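# Seat a matching bearing on a matching plate's bore

## Task

The plates and bearings do not all match each other. Pick one plate and one bearing that together meet the drawing's requirements, and set that bearing onto that plate's bore with the plate upright. The job fails if, at any moment however short, a bearing from any other pairing touches a plate while sitting centred over that plate's bore. Do not disturb the press, which sits inside a transparent guard, and leave the gauge idle.

## Robot and tools

Robot: two UR-type six-joint arms, left_arm and right_arm, each carrying a 140 mm two-finger gripper whose fingers can fold at a hinge. Folding happens if a part is held nearer the palm than the outer quarter of the pads, or if a fingertip is pushed into a surface. Grip near the fingertips for a predictable squeeze.

Frames: one scene frame with its origin at table height, halfway between the nominal arm bases. +z is up, +x points out over the table, and left_arm is on +y. Actual bases: left_arm at (+0.055, +0.547, +0.009) m, right_arm at (+0.006, -0.686, +0.009) m, yawed slightly. Reported end_effector_position is the point between the closed pads, in metres in this frame. It can be off by a few centimetres. The fingers point along the gripper's +z and close along its y. A camera block sticks out about 10 cm toward the gripper's +x.

execute_actions: takes "actions", a list holding one action object, plus optional "cameras". The action may contain "rows" (1 to 15 rows, each applied for one 1/30 s step), "steps" (1 to 450, default 15, at least the number of rows), "until" and a "gauge" command. Every row is one flat list of 18 numbers, each in [-1, 1], covering both arms: left_arm's six joints, then its gripper position, force_limit and speed, then the same nine for right_arm. Joint order: shoulder pan, shoulder lift, elbow, wrist 1, wrist 2, wrist 3. Joint numbers are offsets, not poses. They are measured from the Joint targets shown at the start of the call, not from the previous row, so sending the same offset again moves further. A value of 1.0 equals 1.481 rad for the two shoulder joints and 2.222 rad for the other four. Stated ranges: elbow ±3.142 rad, all others ±6.283 rad. Overshooting a limit by more than 0.010 rad gets the call refused. Gripper numbers are absolute commands. Position +1 is fully open (140 mm), about -0.8 brings the pads together, and -1 closes until blocked. force_limit runs from -1 (about 14 N) to +1 (about 58 N); a faster close grips harder. Gripper speed runs from -1 (about 30 mm/s) to +1 (about 250 mm/s). To leave a gripper unchanged, repeat the three numbers you last sent for it. After the rows end, each arm keeps heading to its last target for the remaining steps. "until" ends the action early on gauge fields only, e.g. {"gauge": {"state": "busy"}}; numbers need a comparison such as [">=", 2]. The gauge takes {"measure": true} or {"stop": true}.

move: "target" is one 18-number row, or a list of up to 15 rows, laid out as above. All joint numbers are offsets from the current Joint targets, even for later rows in the list. "speed" is in rad/s, 0.01 to 3.14, default 0.5, and applies to the joint with the longest travel. "blend" is in rad and rounds corners between listed targets; 0 means stop at each. "stop_force" is in N, 4 to 120, one value for both arms. It ends an arm's path when the wrist sensor feels that much push against the motion; pair it with a slow speed. "zero" (default true) re-zeroes the sensor before the move. blocking=false returns after 0.5 s while the move continues; it cannot be combined with stop_force. Moves do not avoid obstacles. The result adds a "move:" line: done, off_target, moving, held or fault.

wait (seconds 0 to 10) lets time pass with the last commands held. stop brakes a running move. zoom_image enlarges a region [x0, y0, x1, y1] (pixels, at most 504 on each side) of the latest image from cam_low, cam_nest, cam_left_wrist or cam_right_wrist. show_instructions shows the drawing. zero_wrist_force zeroes one arm's sensor. read_manual returns licence texts. finished_scene (scene number) ends the scene for good.

Results: Joint positions, velocities and targets, in rad and rad/s, one block per arm. Also the end-effector pose and velocity, wrist force and torque in the gripper's own axes, joint torques, and gripper data. object_status: 0 moving, 1 blocked while opening, 2 blocked while closing (a grip), 3 reached the commanded position or pads met. position_measured is in counts: 3 is open, 230 is closed. Gauge fields: state (idle/busy), message, readings (a count that rises when a reading finishes, about 12 s after measure), and no_1 to no_5. These are sizes in mm for the drawing's numbered requirements; 0.000 means nothing was found. A piece must lie flat, alone and still within 40 mm of the gauge plate's centre, with arms clear. Finish with the gauge idle. "joint command not followed" means the clearance check between arms held something back.

Avoid: arm-to-arm contact, or closing a gripper on the other arm's fingers. Contact torque at the load limits (313, 313, 142, 51.3, 51.3, 51.3 N m) or about 150 N of force stops an arm for 10 s. Hot motors from long stretched holds also stop an arm. Don't drop parts, release them while they move, or hit fixed things hard. Anything leaving the table is heavily penalised. Never let a non-matching bearing rest centred on a plate's bore, and keep away from the guarded press. Loose parts may be nudged now and then.

Each tool is called after "Call:" in YAML: its name, and indented under it one key for each argument.

Reference images:

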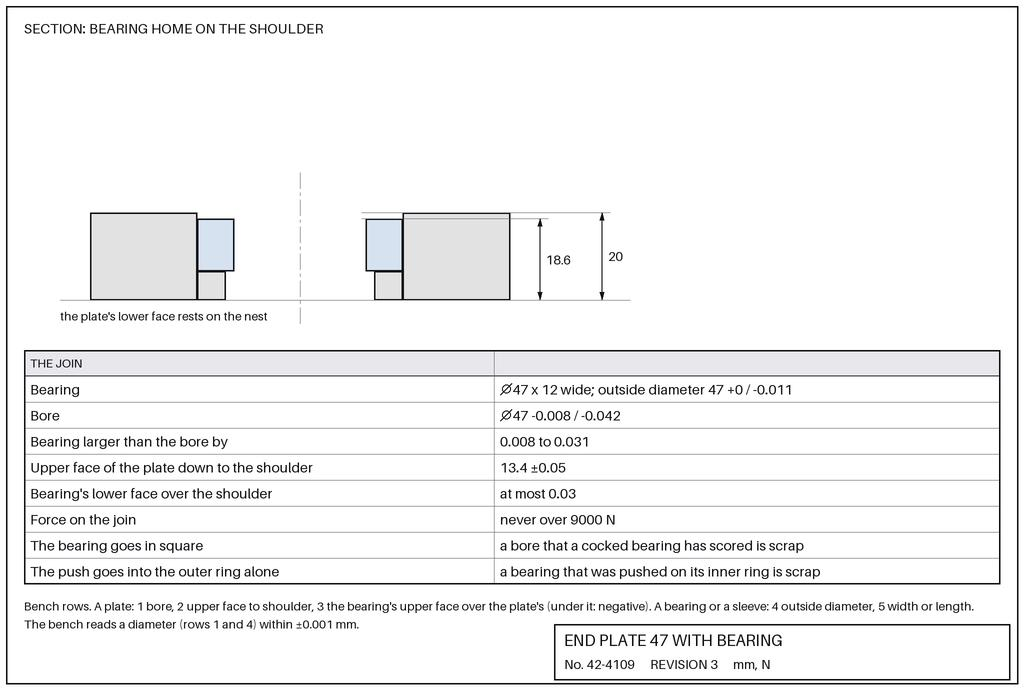

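## Session

Call:
execute_actions:
  actions: []

Scene clock: 0.00 s.
left_arm: end_effector_position=(+0.9259, +0.6386, +0.2143) position_measured=3 object_status=3 end_effector_quat_wxyz=(-0.204, +0.933, -0.020, +0.296) | right_arm: end_effector_position=(+0.7269, -0.7035, +0.2114) position_measured=3 object_status=3 end_effector_quat_wxyz=(-0.427, +0.587, +0.669, +0.161)
Joint positions: left_arm=[-0.309 -1.36 2.091 -2.82 -1.022 -3.259] | right_arm=[-0.476 -1.106 1.532 -1.137 -1.105 0.729]
Joint velocities: within noise
Joint torques (N m): no reading
Wrist force (N): no reading
Wrist torque (N m): no reading
Wrist force, peak (N): no reading
Joint targets: left_arm=[-0.309 -1.360 2.091 -2.820 -1.022 -3.259] | right_arm=[-0.476 -1.106 1.532 -1.137 -1.105 0.729]
Tool commands: left_gripper/position=+1.0 left_gripper/force_limit=+1.0 left_gripper/speed=+1.0 right_gripper/position=+1.0 right_gripper/force_limit=+1.0 right_gripper/speed=+1.0
gauge: message=nothing_yet readings=0 no_1=0.000 no_2=0.000 no_3=0.000 no_4=0.000 no_5=0.000

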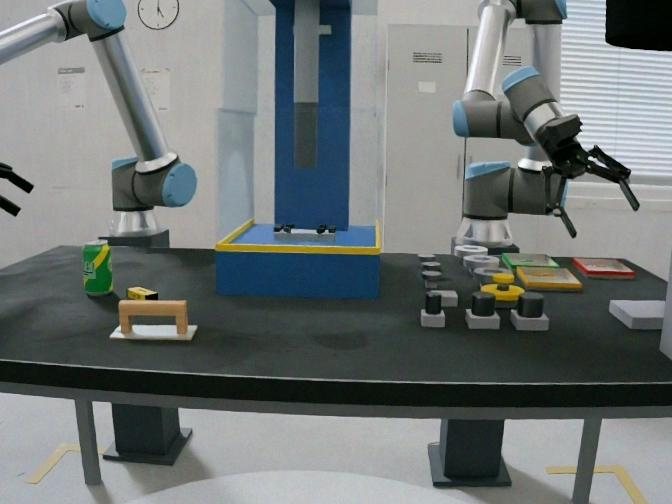

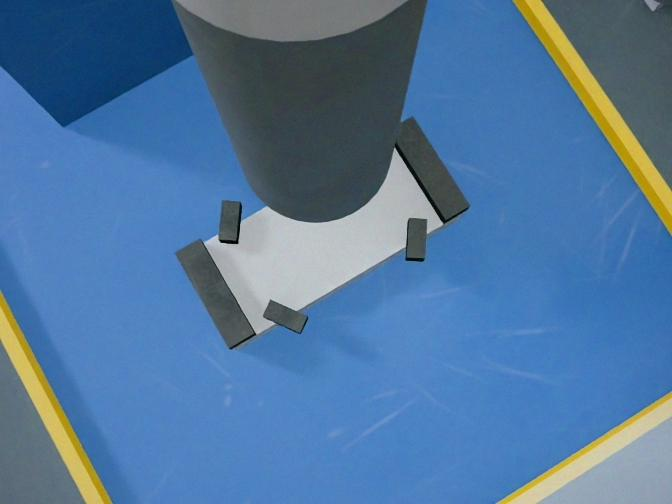

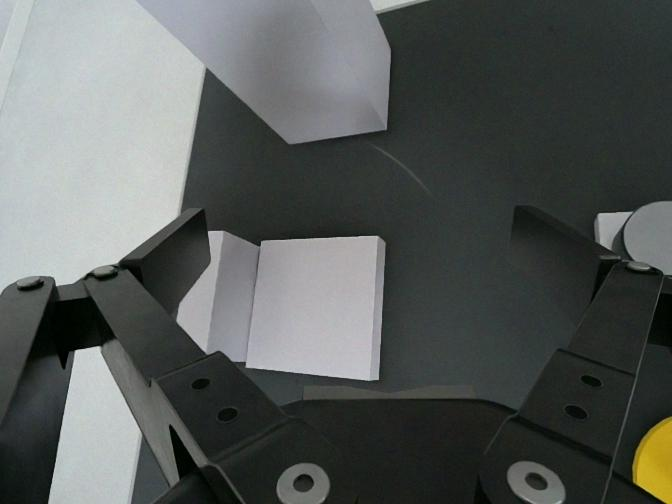

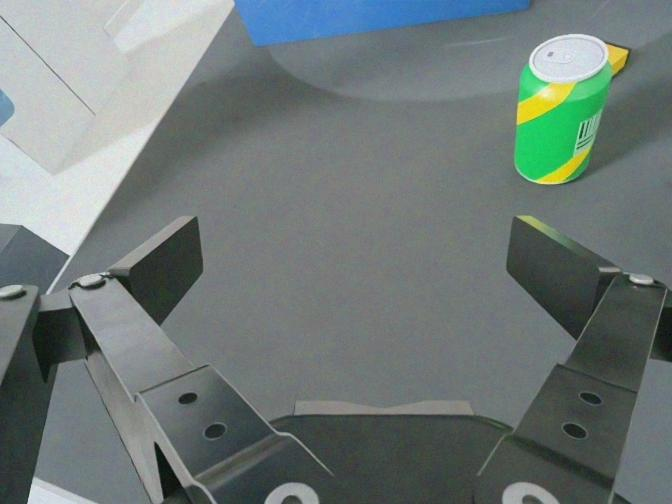

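Call:
zoom_image:
  camera: "cam_low"
  region: [400, 220, 672, 350]

Scaled by 1.853 from the camera's 672x504 image, which has a finer 960x720 frame.

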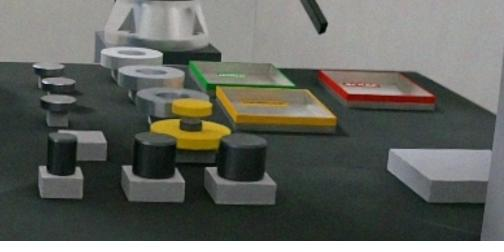

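Call:
move:
  target: [-0.2012,-0.4484,-0.0689,0.6008,-0.2471,-0.2205,1,1,1,0,0,0,0,0,0,1,1,1]
  speed: 0.9
  cameras: ["cam_left_wrist"]

Scene clock: 34.93 s.
left_arm: end_effector_position=(+0.5003, +0.4500, +0.4493) position_measured=3 object_status=3 end_effector_quat_wxyz=(+0.000, +1.000, +0.000, +0.000) | right_arm: end_effector_position=(+0.7269, -0.7035, +0.2114) position_measured=3 object_status=3 end_effector_quat_wxyz=(-0.427, +0.587, +0.669, +0.161)
Joint positions: left_arm=[-0.607 -2.024 1.938 -1.485 -1.571 -3.749] | right_arm=[-0.476 -1.106 1.532 -1.137 -1.105 0.729]
Joint torques (N m): left_arm=[-18.55 -27.28 -55.36 -2.98 -3.63 -4.23] | right_arm=[-1.28 -81.96 -46.15 -0.83 0.58 -0.27]
Wrist force (N): left_arm=[-0.2 -0.5 0.9] | right_arm=[0.1 0.4 0.3]
Wrist torque (N m): left_arm=[0.03 0.30 -0.14] | right_arm=[0.10 -0.03 0.00]
Wrist force, peak (N): left_arm=[-3.1 -0.7 -0.7] | right_arm=[0.2 0.6 0.4]
Joint targets: left_arm=[-0.607 -2.024 1.938 -1.485 -1.571 -3.749] | right_arm=[-0.476 -1.106 1.532 -1.137 -1.105 0.729]
gauge: message=nothing_yet readings=0 no_1=0.000 no_2=0.000 no_3=0.000 no_4=0.000 no_5=0.000
move: done
camera_calibration:
cam_left_wrist: T_world_to_cam=[[-0.00011409, -0.999885, -0.0151494, 0.469055], [-0.934536, -0.00528461, 0.35583, 0.306393], [-0.355869, 0.0141983, -0.934428, 0.770674], [0, 0, 0, 1]] pos_world=[0.560649, 0.459678, 0.618222]
Images, in order (width x height): cam_left_wrist 672x504.

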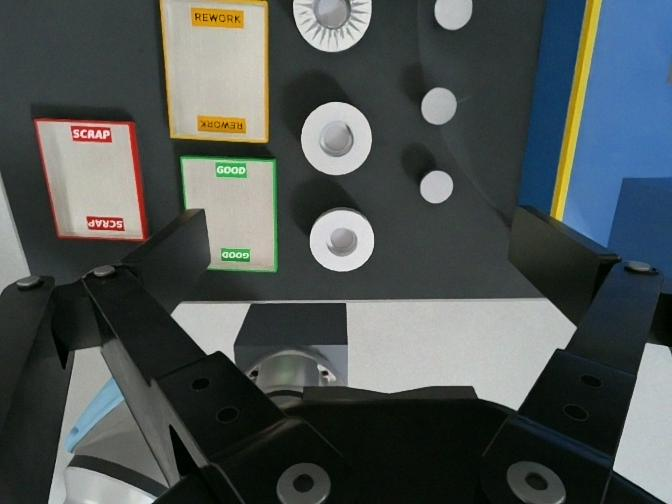

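Call:
zoom_image:
  camera: "cam_left_wrist"
  region: [280, 0, 480, 280]

Call:
zoom_image:
  camera: "cam_low"
  region: [410, 230, 530, 310]

Scaled by 1.800 from the camera's 672x504 image, which has a finer 960x720 frame.

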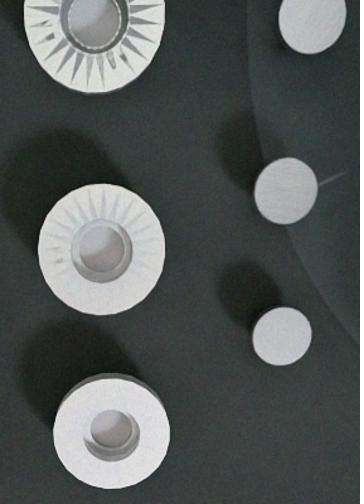

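This scene's latest camera images include none from cam_low. They are from: cam_left_wrist. cam_low's image comes with the result of a call that names it in "cameras".

Call:
move:
  target: [0.0518,0.1939,-0.0484,-0.0807,0,0.0347,1,1,1,0,0,0,0,0,0,1,1,1]
  speed: 0.9
  cameras: ["cam_left_wrist","cam_low"]

Call:
zoom_image:
  camera: "cam_left_wrist"
  region: [200, 150, 500, 390]

Call:
zoom_image:
  camera: "cam_low"
  region: [410, 230, 530, 310]

Scene clock: 65.40 s.
left_arm: end_effector_position=(+0.6500, +0.4002, +0.4003) position_measured=3 object_status=3 end_effector_quat_wxyz=(+0.000, +1.000, +0.000, +0.000) | right_arm: end_effector_position=(+0.7269, -0.7035, +0.2114) position_measured=3 object_status=3 end_effector_quat_wxyz=(-0.427, +0.587, +0.669, +0.161)
Joint positions: left_arm=[-0.53 -1.737 1.83 -1.664 -1.571 -3.672] | right_arm=[-0.476 -1.106 1.532 -1.137 -1.105 0.729]
Joint torques (N m): left_arm=[19.43 -23.74 -55 -7.99 -3.18 3.69] | right_arm=[1.23 -80.89 -46.26 -0.85 0.46 -0.18]
Wrist force (N): left_arm=[-1.0 0.0 0.6] | right_arm=[0.0 0.2 0.1]
Wrist torque (N m): left_arm=[0.26 0.39 -0.20] | right_arm=[0.04 -0.01 0.00]
Wrist force, peak (N): left_arm=[3.5 1.6 2.3] | right_arm=[0.2 0.6 0.5]
Joint targets: left_arm=[-0.530 -1.737 1.830 -1.664 -1.571 -3.671] | right_arm=[-0.476 -1.106 1.532 -1.137 -1.105 0.729]
gauge: message=nothing_yet readings=0 no_1=0.000 no_2=0.000 no_3=0.000 no_4=0.000 no_5=0.000
move: done
camera_calibration:
cam_left_wrist: T_world_to_cam=[[-0.000504399, -0.999882, -0.0153241, 0.418911], [-0.934457, -0.00498524, 0.356041, 0.463261], [-0.356075, 0.0144993, -0.934345, 0.778879], [0, 0, 0, 1]] pos_world=[0.710448, 0.409878, 0.569222]
Images, in order (width x height): cam_low 672x504, cam_left_wrist 672x504.

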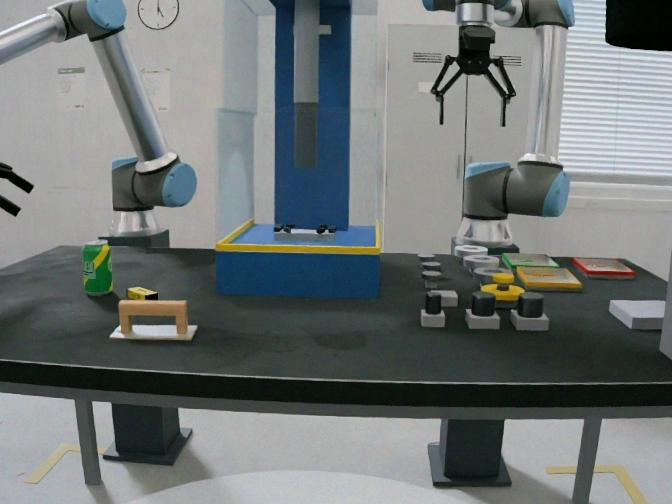

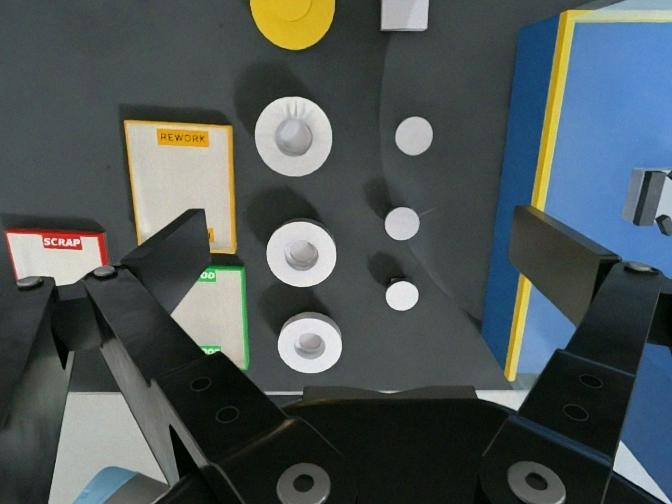

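Scaled by 1.680 from the camera's 672x504 image, which has a finer 960x720 frame.

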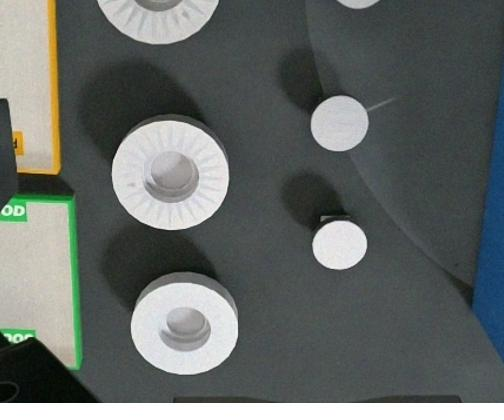

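Scaled by 4.200 from the camera's 672x504 image, which has a finer 960x720 frame.

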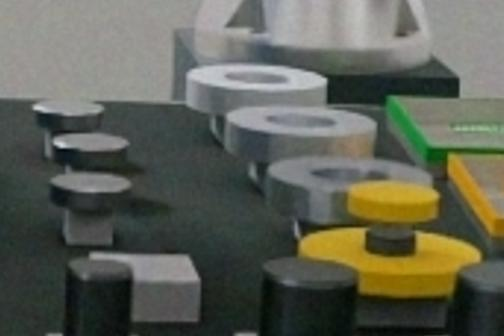

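Call:
move:
  target: [0.2296,0,0,-0.1,0,0.99,1,1,1,0,0,0,0,0,0,1,1,1]
  speed: 1.2
  cameras: []

Call:
move:
  target: [0,0,0,-0.125,0,0.662,1,1,1,0,0,0,0,0,0,1,1,1]
  speed: 1.2
  cameras: ["cam_left_wrist"]

Scene clock: 105.33 s.
left_arm: end_effector_position=(+0.7358, +0.5935, +0.4350) position_measured=3 object_status=3 end_effector_quat_wxyz=(+0.075, -0.594, +0.797, -0.082) | right_arm: end_effector_position=(+0.7269, -0.7035, +0.2114) position_measured=3 object_status=3 end_effector_quat_wxyz=(-0.427, +0.587, +0.669, +0.161)
Joint positions: left_arm=[-0.19 -1.737 1.83 -1.886 -1.571 -1.472] | right_arm=[-0.476 -1.106 1.532 -1.137 -1.105 0.729]
Joint torques (N m): left_arm=[19.18 -34.9 -54.67 -8.72 2.79 3.54] | right_arm=[0.45 -83.18 -45.53 -1.18 0.76 -0.54]
Wrist force (N): left_arm=[-0.3 -0.2 1.7] | right_arm=[0.2 0.3 0.2]
Wrist torque (N m): left_arm=[0.09 0.32 -0.21] | right_arm=[0.06 -0.03 0.00]
Wrist force, peak (N): left_arm=[-0.3 -0.2 1.7] | right_arm=[-0.2 0.7 0.2]
Joint targets: left_arm=[-0.190 -1.737 1.830 -1.886 -1.571 -1.472] | right_arm=[-0.476 -1.106 1.532 -1.137 -1.105 0.729]
gauge: message=nothing_yet readings=0 no_1=0.000 no_2=0.000 no_3=0.000 no_4=0.000 no_5=0.000
move: done
No camera images: "cameras" was empty.

Scene clock: 107.30 s.
left_arm: end_effector_position=(+0.8109, +0.5790, +0.4994) position_measured=3 object_status=3 end_effector_quat_wxyz=(+0.246, +0.091, +0.965, -0.024) | right_arm: end_effector_position=(+0.7269, -0.7035, +0.2114) position_measured=3 object_status=3 end_effector_quat_wxyz=(-0.427, +0.587, +0.669, +0.161)
Joint positions: left_arm=[-0.19 -1.737 1.83 -2.164 -1.571 -0.001] | right_arm=[-0.476 -1.106 1.532 -1.137 -1.105 0.729]
Joint torques (N m): left_arm=[20.24 -40.16 -53.29 -8.94 2.76 3.53] | right_arm=[1.52 -81.56 -46.09 -0.92 0.39 -0.67]
Wrist force (N): left_arm=[0.4 0.0 0.8] | right_arm=[0.0 0.2 0.2]
Wrist torque (N m): left_arm=[0.10 0.33 -0.28] | right_arm=[0.05 0.00 0.00]
Wrist force, peak (N): left_arm=[-0.4 -0.1 1.6] | right_arm=[0.2 0.6 0.2]
Joint targets: left_arm=[-0.190 -1.737 1.830 -2.164 -1.571 -0.001] | right_arm=[-0.476 -1.106 1.532 -1.137 -1.105 0.729]
gauge: message=nothing_yet readings=0 no_1=0.000 no_2=0.000 no_3=0.000 no_4=0.000 no_5=0.000
move: done
camera_calibration:
cam_left_wrist: T_world_to_cam=[[0.195537, 0.980599, -0.0138494, -0.707131], [0.638702, -0.116619, 0.760565, -0.833774], [0.744194, -0.157564, -0.649114, -0.0088265], [0, 0, 0, 1]] pos_world=[0.677373, 0.594787, 0.618617]
Images, in order (width x height): cam_left_wrist 672x504.

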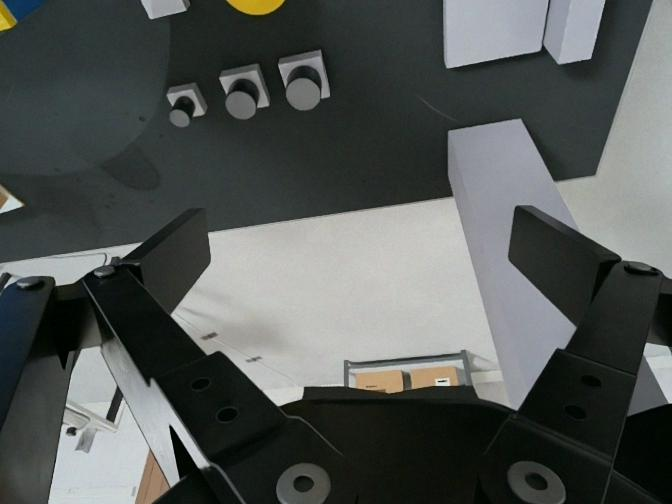

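Call:
move:
  target: [0.08,0,0,0.2,0,0,1,1,1,0,0,0,0,0,0,1,1,1]
  speed: 1.2
  cameras: ["cam_left_wrist"]

Scene clock: 133.60 s.
left_arm: end_effector_position=(+0.6723, +0.6774, +0.4074) position_measured=3 object_status=3 end_effector_quat_wxyz=(+0.028, +0.035, +0.999, -0.001) | right_arm: end_effector_position=(+0.7269, -0.7035, +0.2114) position_measured=3 object_status=3 end_effector_quat_wxyz=(-0.427, +0.587, +0.669, +0.161)
Joint positions: left_arm=[-0.071 -1.737 1.83 -1.72 -1.571 -0.001] | right_arm=[-0.476 -1.106 1.532 -1.137 -1.105 0.729]
Joint torques (N m): left_arm=[19.97 -46.14 -45.72 -3.12 2.64 3.53] | right_arm=[-2.12 -81.32 -47.18 -1.02 0.36 -0.49]
Wrist force (N): left_arm=[-0.2 0.3 0.9] | right_arm=[0.1 0.5 -0.2]
Wrist torque (N m): left_arm=[0.23 0.34 -0.19] | right_arm=[0.11 -0.03 0.00]
Wrist force, peak (N): left_arm=[1.8 1.3 2.0] | right_arm=[-0.1 0.5 0.5]
Joint targets: left_arm=[-0.071 -1.737 1.830 -1.719 -1.571 -0.001] | right_arm=[-0.476 -1.106 1.532 -1.137 -1.105 0.729]
gauge: message=nothing_yet readings=0 no_1=0.000 no_2=0.000 no_3=0.000 no_4=0.000 no_5=0.000
move: done
camera_calibration:
cam_left_wrist: T_world_to_cam=[[0.0718044, 0.997299, -0.0154498, -0.705235], [0.911147, -0.0592842, 0.407795, -0.742252], [0.405777, -0.0433585, -0.912943, 0.307783], [0, 0, 0, 1]] pos_world=[0.602048, 0.672671, 0.572779]
Images, in order (width x height): cam_left_wrist 672x504.

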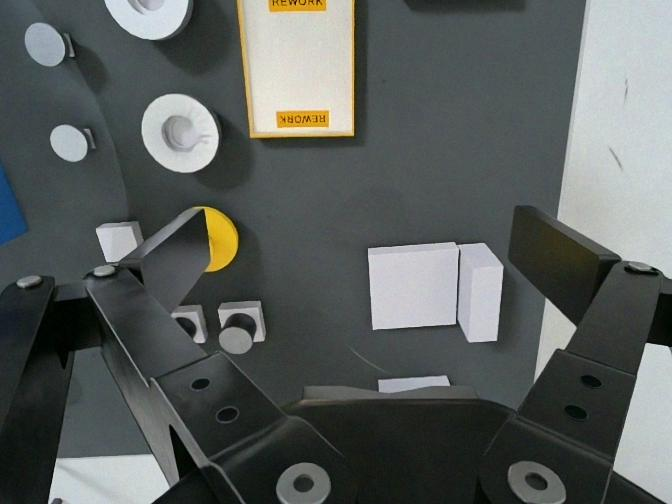

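Call:
move:
  target: [-0.3777,0.1251,0.1158,-0.1744,0,-0.2833,0.04,-0.3,0,0,0,0,0,0,0,1,1,1]
  speed: 1.0
  cameras: ["cam_left_wrist","cam_low"]

Scene clock: 168.23 s.
left_arm: end_effector_position=(+0.6611, +0.3201, +0.1701) position_measured=124 object_status=3 end_effector_quat_wxyz=(+0.000, +0.000, +1.000, +0.000) | right_arm: end_effector_position=(+0.7269, -0.7035, +0.2114) position_measured=3 object_status=3 end_effector_quat_wxyz=(-0.427, +0.587, +0.669, +0.161)
Joint positions: left_arm=[-0.631 -1.552 2.087 -2.107 -1.571 -0.63] | right_arm=[-0.476 -1.106 1.532 -1.137 -1.105 0.729]
Joint torques (N m): left_arm=[-17.24 -37.78 -36.28 -8.05 2.19 -4.12] | right_arm=[1.06 -82.09 -45.67 -0.85 0.11 -0.77]
Wrist force (N): left_arm=[0.1 -0.5 0.3] | right_arm=[-0.1 0.3 -0.1]
Wrist torque (N m): left_arm=[0.00 0.22 -0.06] | right_arm=[0.07 0.02 0.00]
Wrist force, peak (N): left_arm=[1.2 -4.8 3.1] | right_arm=[0.4 0.5 -0.1]
Joint targets: left_arm=[-0.631 -1.552 2.087 -2.107 -1.571 -0.630] | right_arm=[-0.476 -1.106 1.532 -1.137 -1.105 0.729]
gauge: message=nothing_yet readings=0 no_1=0.000 no_2=0.000 no_3=0.000 no_4=0.000 no_5=0.000
move: done
camera_calibration:
cam_left_wrist: T_world_to_cam=[[0.00100678, 0.999875, -0.0157782, -0.305738], [0.934233, 0.00468704, 0.356632, -0.683418], [0.356662, -0.0150996, -0.934112, 0.107178], [0, 0, 0, 1]] pos_world=[0.600553, 0.310521, 0.339022]
Images, in order (width x height): cam_low 672x504, cam_left_wrist 672x504.

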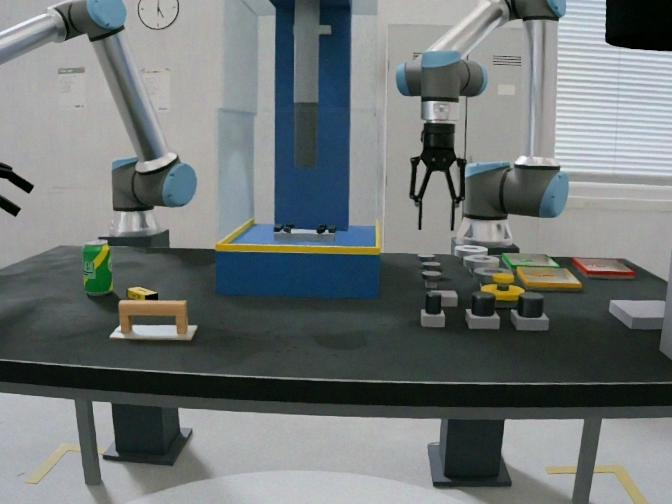

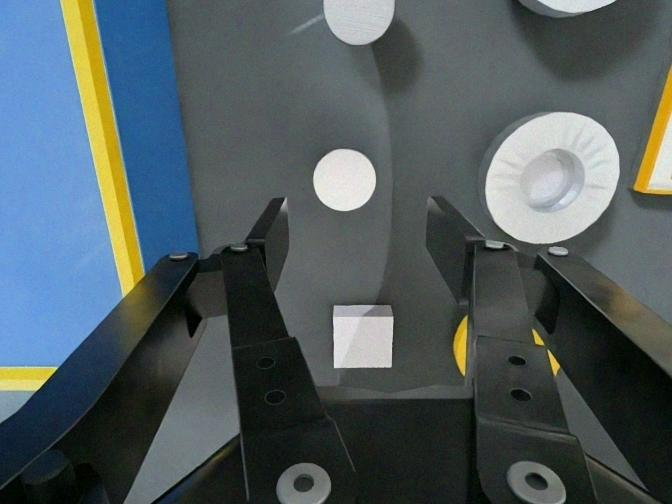

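Call:
move:
  target: [-0.0074,0.1009,0.0462,-0.1134,0,-0.0052,0.04,-0.3,0,0,0,0,0,0,0,1,1,1]
  speed: 0.25
  stop_force: 12
  cameras: ["cam_left_wrist"]

Scene clock: 195.33 s.
left_arm: end_effector_position=(+0.6607, +0.3118, +0.0480) position_measured=124 object_status=3 end_effector_quat_wxyz=(+0.000, +0.000, +1.000, +0.000) | right_arm: end_effector_position=(+0.7269, -0.7035, +0.2114) position_measured=3 object_status=3 end_effector_quat_wxyz=(-0.427, +0.587, +0.669, +0.161)
Joint positions: left_arm=[-0.642 -1.402 2.19 -2.359 -1.571 -0.642] | right_arm=[-0.476 -1.106 1.532 -1.137 -1.105 0.729]
Joint torques (N m): left_arm=[-17.12 -44.94 -28.53 -7.98 1.81 -4.27] | right_arm=[-0.61 -82.52 -45.42 -1.08 0.12 -0.86]
Wrist force (N): left_arm=[-0.1 -0.2 0.0] | right_arm=[-0.1 0.0 -0.2]
Wrist torque (N m): left_arm=[0.17 0.24 -0.04] | right_arm=[0.01 0.02 0.00]
Wrist force, peak (N): left_arm=[0.3 -0.2 -1.6] | right_arm=[-0.2 0.7 -0.2]
Joint targets: left_arm=[-0.642 -1.402 2.190 -2.359 -1.571 -0.642] | right_arm=[-0.476 -1.106 1.532 -1.137 -1.105 0.729]
gauge: message=nothing_yet readings=0 no_1=0.000 no_2=0.000 no_3=0.000 no_4=0.000 no_5=0.000
move: done
camera_calibration:
cam_left_wrist: T_world_to_cam=[[0.00043098, 0.999877, -0.0156756, -0.298942], [0.934299, 0.00518556, 0.356452, -0.639612], [0.35649, -0.0147993, -0.934182, -0.00683292], [0, 0, 0, 1]] pos_world=[0.600153, 0.302121, 0.216922]
Images, in order (width x height): cam_left_wrist 672x504.

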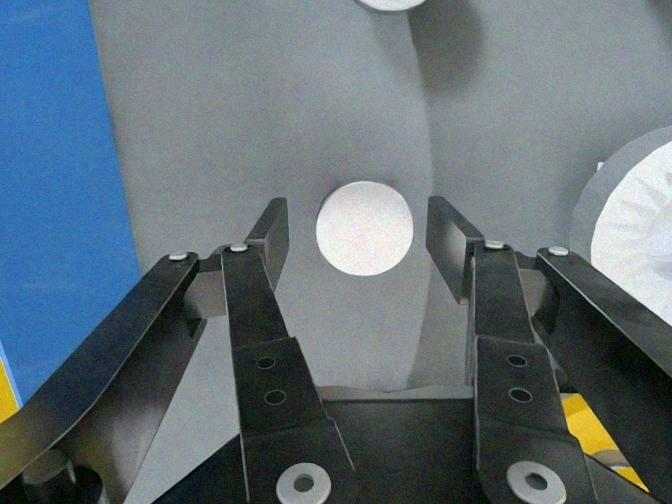

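Call:
execute_actions:
  actions:
    - {"rows":[[0,0,0,0,0,0,-1,-0.3,-1,0,0,0,0,0,0,1,1,1]],"steps":90}
  cameras: ["cam_left_wrist"]

Scene clock: 207.90 s.
left_arm: end_effector_position=(+0.6607, +0.3118, +0.0480) position_measured=160 object_status=2 end_effector_quat_wxyz=(+0.000, +0.000, +1.000, +0.000) | right_arm: end_effector_position=(+0.7269, -0.7035, +0.2114) position_measured=3 object_status=3 end_effector_quat_wxyz=(-0.427, +0.587, +0.669, +0.161)
Joint positions: left_arm=[-0.642 -1.402 2.19 -2.359 -1.571 -0.642] | right_arm=[-0.476 -1.106 1.532 -1.137 -1.105 0.729]
Joint torques (N m): left_arm=[-16.53 -44.11 -30.02 -4.4 1.59 -4.28] | right_arm=[-0.42 -83.06 -45.56 -0.95 0.5 -0.73]
Wrist force (N): left_arm=[3.4 0.7 -11.8] | right_arm=[-0.2 0.4 0.1]
Wrist torque (N m): left_arm=[0.12 0.24 -0.04] | right_arm=[0.08 0.04 0.00]
Wrist force, peak (N): left_arm=[3.1 0.8 -12.2] | right_arm=[-0.1 0.6 -0.3]
Joint targets: left_arm=[-0.642 -1.402 2.190 -2.359 -1.571 -0.642] | right_arm=[-0.476 -1.106 1.532 -1.137 -1.105 0.729]
gauge: message=nothing_yet readings=0 no_1=0.000 no_2=0.000 no_3=0.000 no_4=0.000 no_5=0.000
camera_calibration:
cam_left_wrist: T_world_to_cam=[[0.00043098, 0.999877, -0.0156756, -0.298942], [0.934299, 0.00518556, 0.356452, -0.639612], [0.35649, -0.0147993, -0.934182, -0.00683292], [0, 0, 0, 1]] pos_world=[0.600153, 0.302121, 0.216922]
Images, in order (width x height): cam_left_wrist 672x504.

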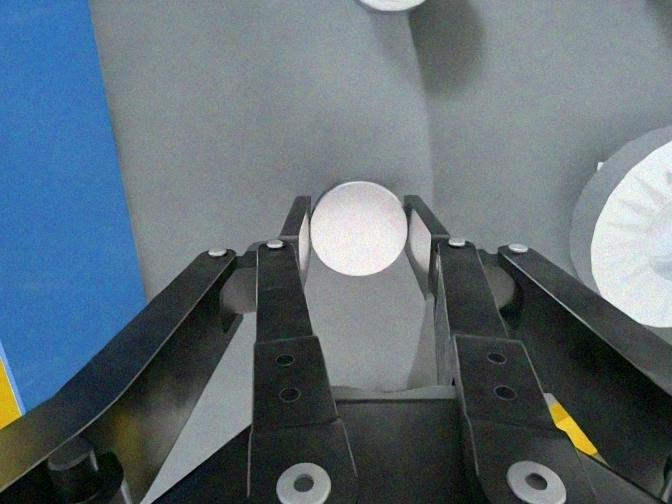

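Call:
execute_actions:
  actions:
    - {"rows":[[0,0,0,0,0,0,0.04,-0.3,-1,0,0,0,0,0,0,1,1,1]],"steps":45}

Call:
move:
  target: [0,-0.0057,-0.0019,0.0057,0,0,0.04,-0.3,-1,0,0,0,0,0,0,1,1,1]
  speed: 0.1

Call:
execute_actions:
  actions:
    - {"rows":[[0,0,0,0,0,0,-1,-0.3,-1,0,0,0,0,0,0,1,1,1]],"steps":75}
  cameras: ["cam_left_wrist"]

Scene clock: 245.83 s.
left_arm: end_effector_position=(+0.6607, +0.3118, +0.0480) position_measured=124 object_status=3 end_effector_quat_wxyz=(+0.000, +0.000, +1.000, +0.000) | right_arm: end_effector_position=(+0.7269, -0.7035, +0.2114) position_measured=3 object_status=3 end_effector_quat_wxyz=(-0.427, +0.587, +0.669, +0.161)
Joint positions: left_arm=[-0.642 -1.402 2.19 -2.359 -1.571 -0.642] | right_arm=[-0.476 -1.106 1.532 -1.137 -1.105 0.729]
Joint torques (N m): left_arm=[-5.29 -45.06 -38.54 -4.19 1.27 -4] | right_arm=[-0.16 -80.15 -45 -1.09 0.12 -0.56]
Wrist force (N): left_arm=[0.0 -0.4 -0.2] | right_arm=[-0.1 0.4 0.0]
Wrist torque (N m): left_arm=[0.14 0.22 -0.04] | right_arm=[0.08 0.02 -0.01]
Wrist force, peak (N): left_arm=[3.2 0.9 -12.3] | right_arm=[-0.1 0.6 -0.2]
Joint targets: left_arm=[-0.642 -1.402 2.190 -2.359 -1.571 -0.642] | right_arm=[-0.476 -1.106 1.532 -1.137 -1.105 0.729]
gauge: message=nothing_yet readings=0 no_1=0.000 no_2=0.000 no_3=0.000 no_4=0.000 no_5=0.000

Scene clock: 246.57 s.
left_arm: end_effector_position=(+0.6607, +0.3118, +0.0539) position_measured=124 object_status=3 end_effector_quat_wxyz=(+0.000, +0.000, +1.000, +0.000) | right_arm: end_effector_position=(+0.7269, -0.7035, +0.2114) position_measured=3 object_status=3 end_effector_quat_wxyz=(-0.427, +0.587, +0.669, +0.161)
Joint positions: left_arm=[-0.642 -1.411 2.186 -2.346 -1.571 -0.642] | right_arm=[-0.476 -1.106 1.532 -1.137 -1.105 0.729]
Joint torques (N m): left_arm=[-6.2 -69.86 -43.14 -2.84 1.32 -4.07] | right_arm=[-0.84 -81.43 -45.12 -1.13 -0.03 -0.83]
Wrist force (N): left_arm=[-0.1 -0.2 -0.1] | right_arm=[0.0 0.3 -0.1]
Wrist torque (N m): left_arm=[0.19 0.26 -0.04] | right_arm=[0.07 0.01 -0.01]
Wrist force, peak (N): left_arm=[-0.2 -0.5 -0.2] | right_arm=[0.1 0.5 0.0]
Joint targets: left_arm=[-0.642 -1.411 2.186 -2.346 -1.571 -0.642] | right_arm=[-0.476 -1.106 1.532 -1.137 -1.105 0.729]
gauge: message=nothing_yet readings=0 no_1=0.000 no_2=0.000 no_3=0.000 no_4=0.000 no_5=0.000
move: done

Scene clock: 249.27 s.
left_arm: end_effector_position=(+0.6607, +0.3117, +0.0540) position_measured=160 object_status=2 end_effector_quat_wxyz=(+0.000, +0.000, +1.000, +0.000) | right_arm: end_effector_position=(+0.7269, -0.7035, +0.2114) position_measured=3 object_status=3 end_effector_quat_wxyz=(-0.427, +0.587, +0.669, +0.161)
Joint positions: left_arm=[-0.642 -1.411 2.186 -2.346 -1.571 -0.642] | right_arm=[-0.476 -1.106 1.532 -1.137 -1.105 0.729]
Joint torques (N m): left_arm=[-5.94 -49.27 -31.08 -4.25 1.15 -3.89] | right_arm=[-1.1 -83.29 -45.34 -0.9 0.16 -0.54]
Wrist force (N): left_arm=[1.9 0.5 -5.7] | right_arm=[0.1 0.4 -0.1]
Wrist torque (N m): left_arm=[0.13 0.28 -0.04] | right_arm=[0.10 -0.01 0.00]
Wrist force, peak (N): left_arm=[2.0 0.6 -5.8] | right_arm=[0.3 0.6 0.0]
Joint targets: left_arm=[-0.642 -1.411 2.186 -2.346 -1.571 -0.642] | right_arm=[-0.476 -1.106 1.532 -1.137 -1.105 0.729]
gauge: message=nothing_yet readings=0 no_1=0.000 no_2=0.000 no_3=0.000 no_4=0.000 no_5=0.000
camera_calibration:
cam_left_wrist: T_world_to_cam=[[0.00043098, 0.999877, -0.0156756, -0.298848], [0.934299, 0.00518556, 0.356452, -0.64175], [0.35649, -0.0147993, -0.934182, -0.00122783], [0, 0, 0, 1]] pos_world=[0.600153, 0.302121, 0.222922]
Images, in order (width x height): cam_left_wrist 672x504.

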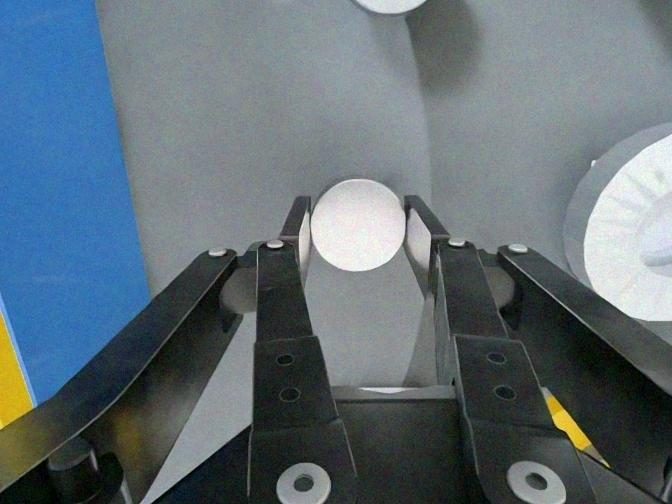

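Call:
move:
  target:
    - [0,-0.0787,-0.0372,0.0896,0,0,-1,-0.3,-1,0,0,0,0,0,0,1,1,1]
    - [0.3103,-0.1724,0.0231,0.0918,0,0.2068,-1,-0.3,-1,0,0,0,0,0,0,1,1,1]
    - [0.4611,0.0433,-0.0745,0.0456,0,0.3073,-1,-0.3,-1,0,0,0,0,0,0,1,1,1]
    - [0.4601,0.1908,-0.2041,0.0769,0,0.3067,-1,-0.3,-1,0,0,0,0,0,0,1,1,1]
  speed: [0.2,0.5,0.4,0.4]
  blend: [0.03,0.05,0.05,0]
  cameras: ["cam_low","cam_left_wrist"]

Call:
zoom_image:
  camera: "cam_low"
  region: [500, 0, 672, 340]

Scene clock: 283.07 s.
left_arm: end_effector_position=(+0.9002, +0.7549, +0.0781) position_measured=160 object_status=2 end_effector_quat_wxyz=(+0.000, +0.000, +1.000, +0.000) | right_arm: end_effector_position=(+0.7269, -0.7035, +0.2114) position_measured=3 object_status=3 end_effector_quat_wxyz=(-0.427, +0.587, +0.669, +0.161)
Joint positions: left_arm=[0.04 -1.128 1.733 -2.175 -1.571 0.04] | right_arm=[-0.476 -1.106 1.532 -1.137 -1.105 0.729]
Joint torques (N m): left_arm=[-18.07 -77.36 -47.99 -2.99 0.46 -4.36] | right_arm=[0.56 -82.38 -44.38 -0.96 0.05 -0.88]
Wrist force (N): left_arm=[-0.6 -0.2 2.6] | right_arm=[0.1 0.3 -0.1]
Wrist torque (N m): left_arm=[0.11 0.46 -0.16] | right_arm=[0.05 -0.02 0.00]
Wrist force, peak (N): left_arm=[2.0 0.7 -5.9] | right_arm=[-0.3 0.7 -0.2]
Joint targets: left_arm=[0.040 -1.128 1.732 -2.175 -1.571 0.040] | right_arm=[-0.476 -1.106 1.532 -1.137 -1.105 0.729]
gauge: message=nothing_yet readings=0 no_1=0.000 no_2=0.000 no_3=0.000 no_4=0.000 no_5=0.000
move: done
camera_calibration:
cam_left_wrist: T_world_to_cam=[[0.000325765, 0.999881, -0.0153947, -0.741604], [0.934265, 0.00518511, 0.356541, -0.876397], [0.356579, -0.0144989, -0.934153, -0.057842], [0, 0, 0, 1]] pos_world=[0.839654, 0.745222, 0.247021]
Images, in order (width x height): cam_low 672x504, cam_left_wrist 672x504.

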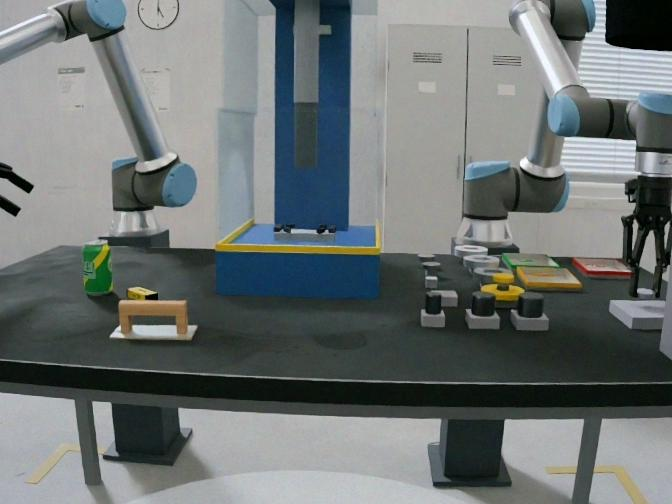

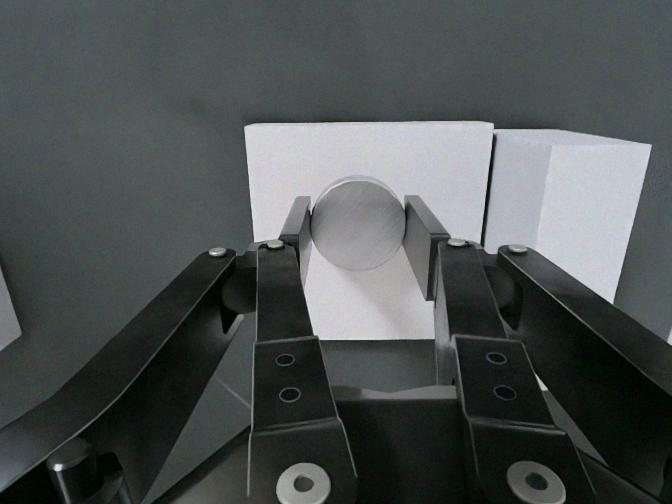

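Scaled by 1.482 from the camera's 672x504 image, which has a finer 960x720 frame.

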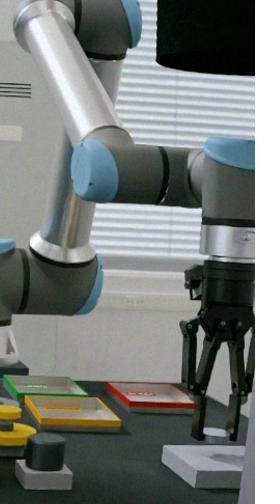

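Call:
move:
  target: [0,0.0218,0.0091,-0.0237,0,0,-1,-0.3,-1,0,0,0,0,0,0,1,1,1]
  speed: 0.015
  stop_force: 6

Scene clock: 302.90 s.
left_arm: end_effector_position=(+0.9005, +0.7548, +0.0572) position_measured=160 object_status=2 end_effector_quat_wxyz=(+0.000, +0.000, +1.000, +0.000) | right_arm: end_effector_position=(+0.7269, -0.7035, +0.2114) position_measured=3 object_status=3 end_effector_quat_wxyz=(-0.427, +0.587, +0.669, +0.161)
Joint positions: left_arm=[0.04 -1.108 1.745 -2.209 -1.571 0.04] | right_arm=[-0.476 -1.106 1.532 -1.137 -1.105 0.729]
Joint torques (N m): left_arm=[-17.05 -101.48 -47.05 -5.15 0.24 -4.24] | right_arm=[1.37 -80.9 -45.49 -1.18 -0.22 -0.73]
Wrist force (N): left_arm=[-0.4 -0.4 2.3] | right_arm=[-0.1 0.2 -0.4]
Wrist torque (N m): left_arm=[0.05 0.43 -0.17] | right_arm=[0.05 0.04 0.00]
Wrist force, peak (N): left_arm=[5.9 -1.5 -14.5] | right_arm=[0.2 0.6 -0.3]
Joint targets: left_arm=[0.040 -1.108 1.745 -2.209 -1.571 0.040] | right_arm=[-0.476 -1.106 1.532 -1.137 -1.105 0.729]
gauge: message=nothing_yet readings=0 no_1=0.000 no_2=0.000 no_3=0.000 no_4=0.000 no_5=0.000
move: contact (left_arm); left_arm: the wrist 1 is farthest, 0.019 rad from its target

Call:
move:
  target: [0,0.0007,0.0003,-0.0007,0,0,-1,-0.3,-1,0,0,0,0,0,0,1,1,1]
  speed: 0.02

Call:
execute_actions:
  actions:
    - {"rows":[[0,0,0,0,0,0,0.04,-0.3,-1,0,0,0,0,0,0,1,1,1]],"steps":40}

Call:
move:
  target:
    - [0,-0.0142,-0.0060,0.0160,0,0,0.04,-0.3,-1,0,0,0,0,0,0,1,1,1]
    - [0.0009,-0.1619,0.1236,-0.0152,0,0.0006,0.04,-0.3,-1,0,0,0,0,0,0,1,1,1]
    - [-0.15,-0.3775,0.2212,0.0309,0,-0.1,0.04,-0.3,-1,0,0,0,0,0,0,1,1,1]
    - [-0.5417,-0.3885,0.2562,0.0033,0,-0.361,0.04,-0.3,-1,0,0,0,0,0,0,1,1,1]
  speed: [0.05,0.5,0.7,0.7]
  blend: [0.005,0.05,0.05,0]
  cameras: ["cam_left_wrist","cam_low"]

Call:
execute_actions:
  actions:
    - {"gauge":{"measure":true},"steps":450,"until":{"gauge":{"readings":[">",0]}}}

Scene clock: 334.90 s.
left_arm: end_effector_position=(+0.9006, +0.7549, +0.0564) position_measured=160 object_status=2 end_effector_quat_wxyz=(+0.000, +0.000, +1.000, +0.000) | right_arm: end_effector_position=(+0.7269, -0.7035, +0.2114) position_measured=3 object_status=3 end_effector_quat_wxyz=(-0.427, +0.587, +0.669, +0.161)
Joint positions: left_arm=[0.04 -1.107 1.746 -2.21 -1.571 0.04] | right_arm=[-0.476 -1.106 1.532 -1.137 -1.105 0.729]
Joint torques (N m): left_arm=[-7.22 -36.76 -18.5 -8.17 -0.03 -4.02] | right_arm=[0.6 -80.81 -44.78 -1.29 -0.5 -0.83]
Wrist force (N): left_arm=[15.6 -0.8 -43.9] | right_arm=[0.0 0.4 -0.4]
Wrist torque (N m): left_arm=[-0.45 0.83 -0.29] | right_arm=[0.08 0.00 -0.01]
Wrist force, peak (N): left_arm=[15.6 -0.8 -43.9] | right_arm=[0.1 0.8 -0.2]
Joint targets: left_arm=[0.040 -1.107 1.746 -2.210 -1.571 0.040] | right_arm=[-0.476 -1.106 1.532 -1.137 -1.105 0.729]
gauge: message=nothing_yet readings=0 no_1=0.000 no_2=0.000 no_3=0.000 no_4=0.000 no_5=0.000
move: done

Scene clock: 336.43 s.
left_arm: end_effector_position=(+0.9005, +0.7548, +0.0562) position_measured=124 object_status=3 end_effector_quat_wxyz=(+0.000, +0.000, +1.000, +0.000) | right_arm: end_effector_position=(+0.7269, -0.7035, +0.2114) position_measured=3 object_status=3 end_effector_quat_wxyz=(-0.427, +0.587, +0.669, +0.161)
Joint positions: left_arm=[0.04 -1.107 1.746 -2.21 -1.571 0.04] | right_arm=[-0.476 -1.106 1.532 -1.137 -1.105 0.729]
Joint torques (N m): left_arm=[-6.3 -101.51 -46.88 -2.75 0.09 -3.29] | right_arm=[0.09 -80.72 -43.91 -1.36 -0.14 -0.81]
Wrist force (N): left_arm=[-0.3 -0.2 1.6] | right_arm=[0.1 0.2 0.1]
Wrist torque (N m): left_arm=[0.09 0.42 -0.17] | right_arm=[0.04 -0.02 0.00]
Wrist force, peak (N): left_arm=[16.3 -0.7 -46.9] | right_arm=[-0.1 0.6 -0.2]
Joint targets: left_arm=[0.040 -1.107 1.746 -2.210 -1.571 0.040] | right_arm=[-0.476 -1.106 1.532 -1.137 -1.105 0.729]
gauge: message=nothing_yet readings=0 no_1=0.000 no_2=0.000 no_3=0.000 no_4=0.000 no_5=0.000

Scene clock: 339.63 s.
left_arm: end_effector_position=(+0.5459, +0.3190, +0.1199) position_measured=124 object_status=3 end_effector_quat_wxyz=(+0.000, +0.000, +1.000, +0.000) | right_arm: end_effector_position=(+0.7269, -0.7035, +0.2114) position_measured=3 object_status=3 end_effector_quat_wxyz=(-0.427, +0.587, +0.669, +0.161)
Joint positions: left_arm=[-0.762 -1.682 2.315 -2.203 -1.571 -0.762] | right_arm=[-0.476 -1.106 1.532 -1.137 -1.105 0.729]
Joint torques (N m): left_arm=[-18.46 -48.48 -33.74 -7.92 -0.15 -4.35] | right_arm=[0.06 -81.42 -44.72 -0.98 -0.49 -0.83]
Wrist force (N): left_arm=[0.8 -0.8 0.8] | right_arm=[0.0 0.1 -0.1]
Wrist torque (N m): left_arm=[0.00 0.07 -0.05] | right_arm=[0.01 0.01 -0.01]
Wrist force, peak (N): left_arm=[2.3 -4.3 1.1] | right_arm=[-0.1 0.4 -0.5]
Joint targets: left_arm=[-0.763 -1.682 2.315 -2.203 -1.571 -0.762] | right_arm=[-0.476 -1.106 1.532 -1.137 -1.105 0.729]
gauge: message=nothing_yet readings=0 no_1=0.000 no_2=0.000 no_3=0.000 no_4=0.000 no_5=0.000
move: done
camera_calibration:
cam_left_wrist: T_world_to_cam=[[0.000544501, 0.999889, -0.0148799, -0.305156], [0.934602, 0.00478386, 0.355662, -0.557905], [0.355694, -0.0141004, -0.934496, 0.101591], [0, 0, 0, 1]] pos_world=[0.48545, 0.309224, 0.288821]
Images, in order (width x height): cam_low 672x504, cam_left_wrist 672x504.

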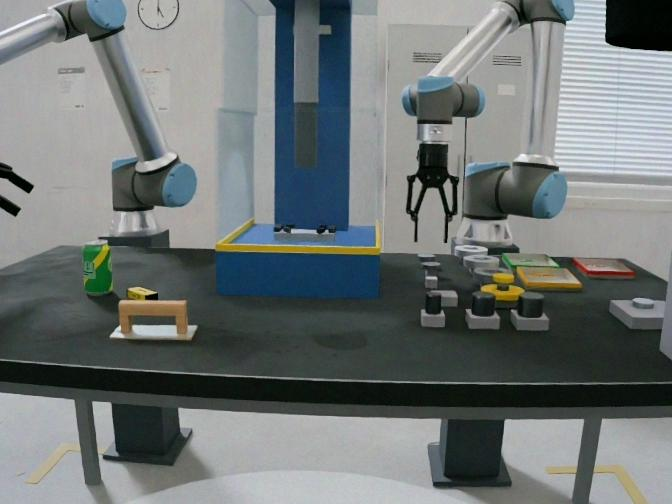

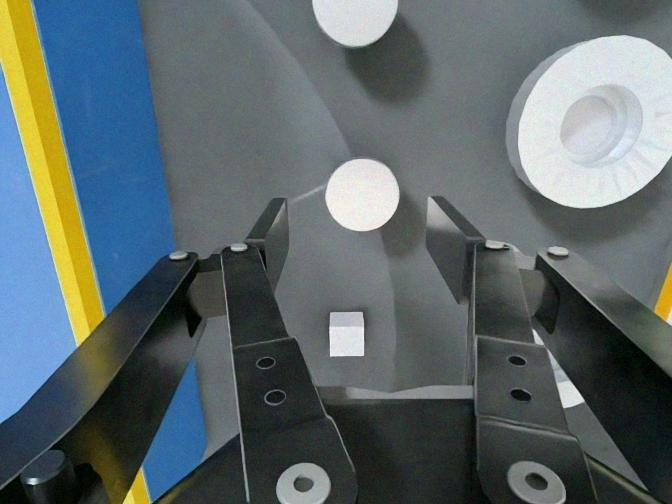

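Scene clock: 351.83 s.
left_arm: end_effector_position=(+0.5458, +0.3189, +0.1199) position_measured=124 object_status=3 end_effector_quat_wxyz=(+0.000, +0.000, +1.000, +0.000) | right_arm: end_effector_position=(+0.7269, -0.7035, +0.2114) position_measured=3 object_status=3 end_effector_quat_wxyz=(-0.427, +0.587, +0.669, +0.161)
Joint positions: left_arm=[-0.763 -1.682 2.315 -2.203 -1.571 -0.762] | right_arm=[-0.476 -1.106 1.532 -1.137 -1.105 0.729]
Joint torques (N m): left_arm=[-17.51 -35.79 -33.67 -7.83 -0.35 -4.15] | right_arm=[0.1 -82.53 -45.22 -1.03 -0.38 -0.78]
Wrist force (N): left_arm=[0.7 -0.8 0.7] | right_arm=[0.2 0.2 -0.2]
Wrist torque (N m): left_arm=[0.00 0.10 -0.04] | right_arm=[0.03 -0.04 0.00]
Wrist force, peak (N): left_arm=[0.8 -0.9 0.7] | right_arm=[0.3 0.4 -0.5]
Joint targets: left_arm=[-0.763 -1.682 2.315 -2.203 -1.571 -0.762] | right_arm=[-0.476 -1.106 1.532 -1.137 -1.105 0.729]
Tool commands: left_gripper/position=+0.04 left_gripper/force_limit=-0.3 left_gripper/speed=-1.0 right_gripper/position=+1.0 right_gripper/force_limit=+1.0 right_gripper/speed=+1.0
gauge: message=measure_taken readings=1 no_1=0.000 no_2=0.000 no_3=0.000 no_4=46.998 no_5=11.999

Call:
move:
  target:
    - [0.3922,0.0107,-0.035,0.0275,0,0.261,0.04,-0.3,-1,0,0,0,0,0,0,1,1,1]
    - [0.5431,0.2264,-0.1326,-0.0186,0,0.3615,0.04,-0.3,-1,0,0,0,0,0,0,1,1,1]
    - [0.5422,0.3739,-0.2622,0.0126,0,0.3609,0.04,-0.3,-1,0,0,0,0,0,0,1,1,1]
    - [0.5422,0.3883,-0.2562,-0.0032,0,0.3609,0.04,-0.3,-1,0,0,0,0,0,0,1,1,1]
  speed: [0.7,0.6,0.5,0.05]
  blend: [0.05,0.05,0,0]

Call:
execute_actions:
  actions:
    - {"rows":[[0,0,0,0,0,0,-1,-0.3,-1,0,0,0,0,0,0,1,1,1]],"steps":75}
  cameras: ["cam_left_wrist"]

Scene clock: 387.50 s.
left_arm: end_effector_position=(+0.9003, +0.7555, +0.0565) position_measured=124 object_status=3 end_effector_quat_wxyz=(+0.000, -0.001, +1.000, +0.000) | right_arm: end_effector_position=(+0.7269, -0.7035, +0.2114) position_measured=3 object_status=3 end_effector_quat_wxyz=(-0.427, +0.587, +0.669, +0.161)
Joint positions: left_arm=[0.041 -1.107 1.746 -2.21 -1.571 0.039] | right_arm=[-0.476 -1.106 1.532 -1.137 -1.105 0.729]
Joint torques (N m): left_arm=[-18.39 -77.44 -33.5 -8.23 -0.65 -4.3] | right_arm=[-1.94 -83.12 -44.85 -1.04 -0.29 -0.86]
Wrist force (N): left_arm=[-0.4 0.0 1.7] | right_arm=[0.0 0.6 -0.3]
Wrist torque (N m): left_arm=[0.14 0.44 -0.20] | right_arm=[0.12 0.01 -0.01]
Wrist force, peak (N): left_arm=[2.1 -3.8 0.9] | right_arm=[-0.1 0.4 -0.6]
Joint targets: left_arm=[0.041 -1.107 1.746 -2.210 -1.571 0.039] | right_arm=[-0.476 -1.106 1.532 -1.137 -1.105 0.729]
gauge: message=measure_taken readings=1 no_1=0.000 no_2=0.000 no_3=0.000 no_4=46.998 no_5=11.999
move: done

Scene clock: 390.20 s.
left_arm: end_effector_position=(+0.9003, +0.7555, +0.0564) position_measured=160 object_status=2 end_effector_quat_wxyz=(+0.000, -0.001, +1.000, +0.000) | right_arm: end_effector_position=(+0.7269, -0.7035, +0.2114) position_measured=3 object_status=3 end_effector_quat_wxyz=(-0.427, +0.587, +0.669, +0.161)
Joint positions: left_arm=[0.041 -1.107 1.746 -2.21 -1.571 0.039] | right_arm=[-0.476 -1.106 1.532 -1.137 -1.105 0.729]
Joint torques (N m): left_arm=[-16.9 -54.03 -16.89 0.35 -0.73 -3.82] | right_arm=[-0.78 -81.97 -44.69 -1.26 -0.32 -1.22]
Wrist force (N): left_arm=[2.7 -0.7 -31.8] | right_arm=[0.0 0.1 -0.3]
Wrist torque (N m): left_arm=[0.06 0.57 -0.20] | right_arm=[0.03 0.01 -0.01]
Wrist force, peak (N): left_arm=[3.7 -0.4 -32.1] | right_arm=[0.0 0.6 -0.2]
Joint targets: left_arm=[0.041 -1.107 1.746 -2.210 -1.571 0.039] | right_arm=[-0.476 -1.106 1.532 -1.137 -1.105 0.729]
gauge: message=measure_taken readings=1 no_1=0.000 no_2=0.000 no_3=0.000 no_4=46.998 no_5=11.999
camera_calibration:
cam_left_wrist: T_world_to_cam=[[-0.000620999, 0.999881, -0.0154327, -0.741633], [0.934231, 0.00608445, 0.356618, -0.869416], [0.356669, -0.0141962, -0.934123, -0.0784507], [0, 0, 0, 1]] pos_world=[0.839755, 0.745721, 0.225321]
Images, in order (width x height): cam_left_wrist 672x504.

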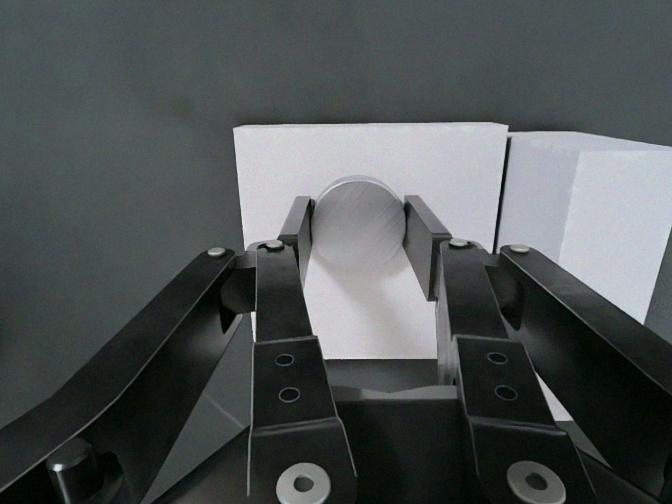

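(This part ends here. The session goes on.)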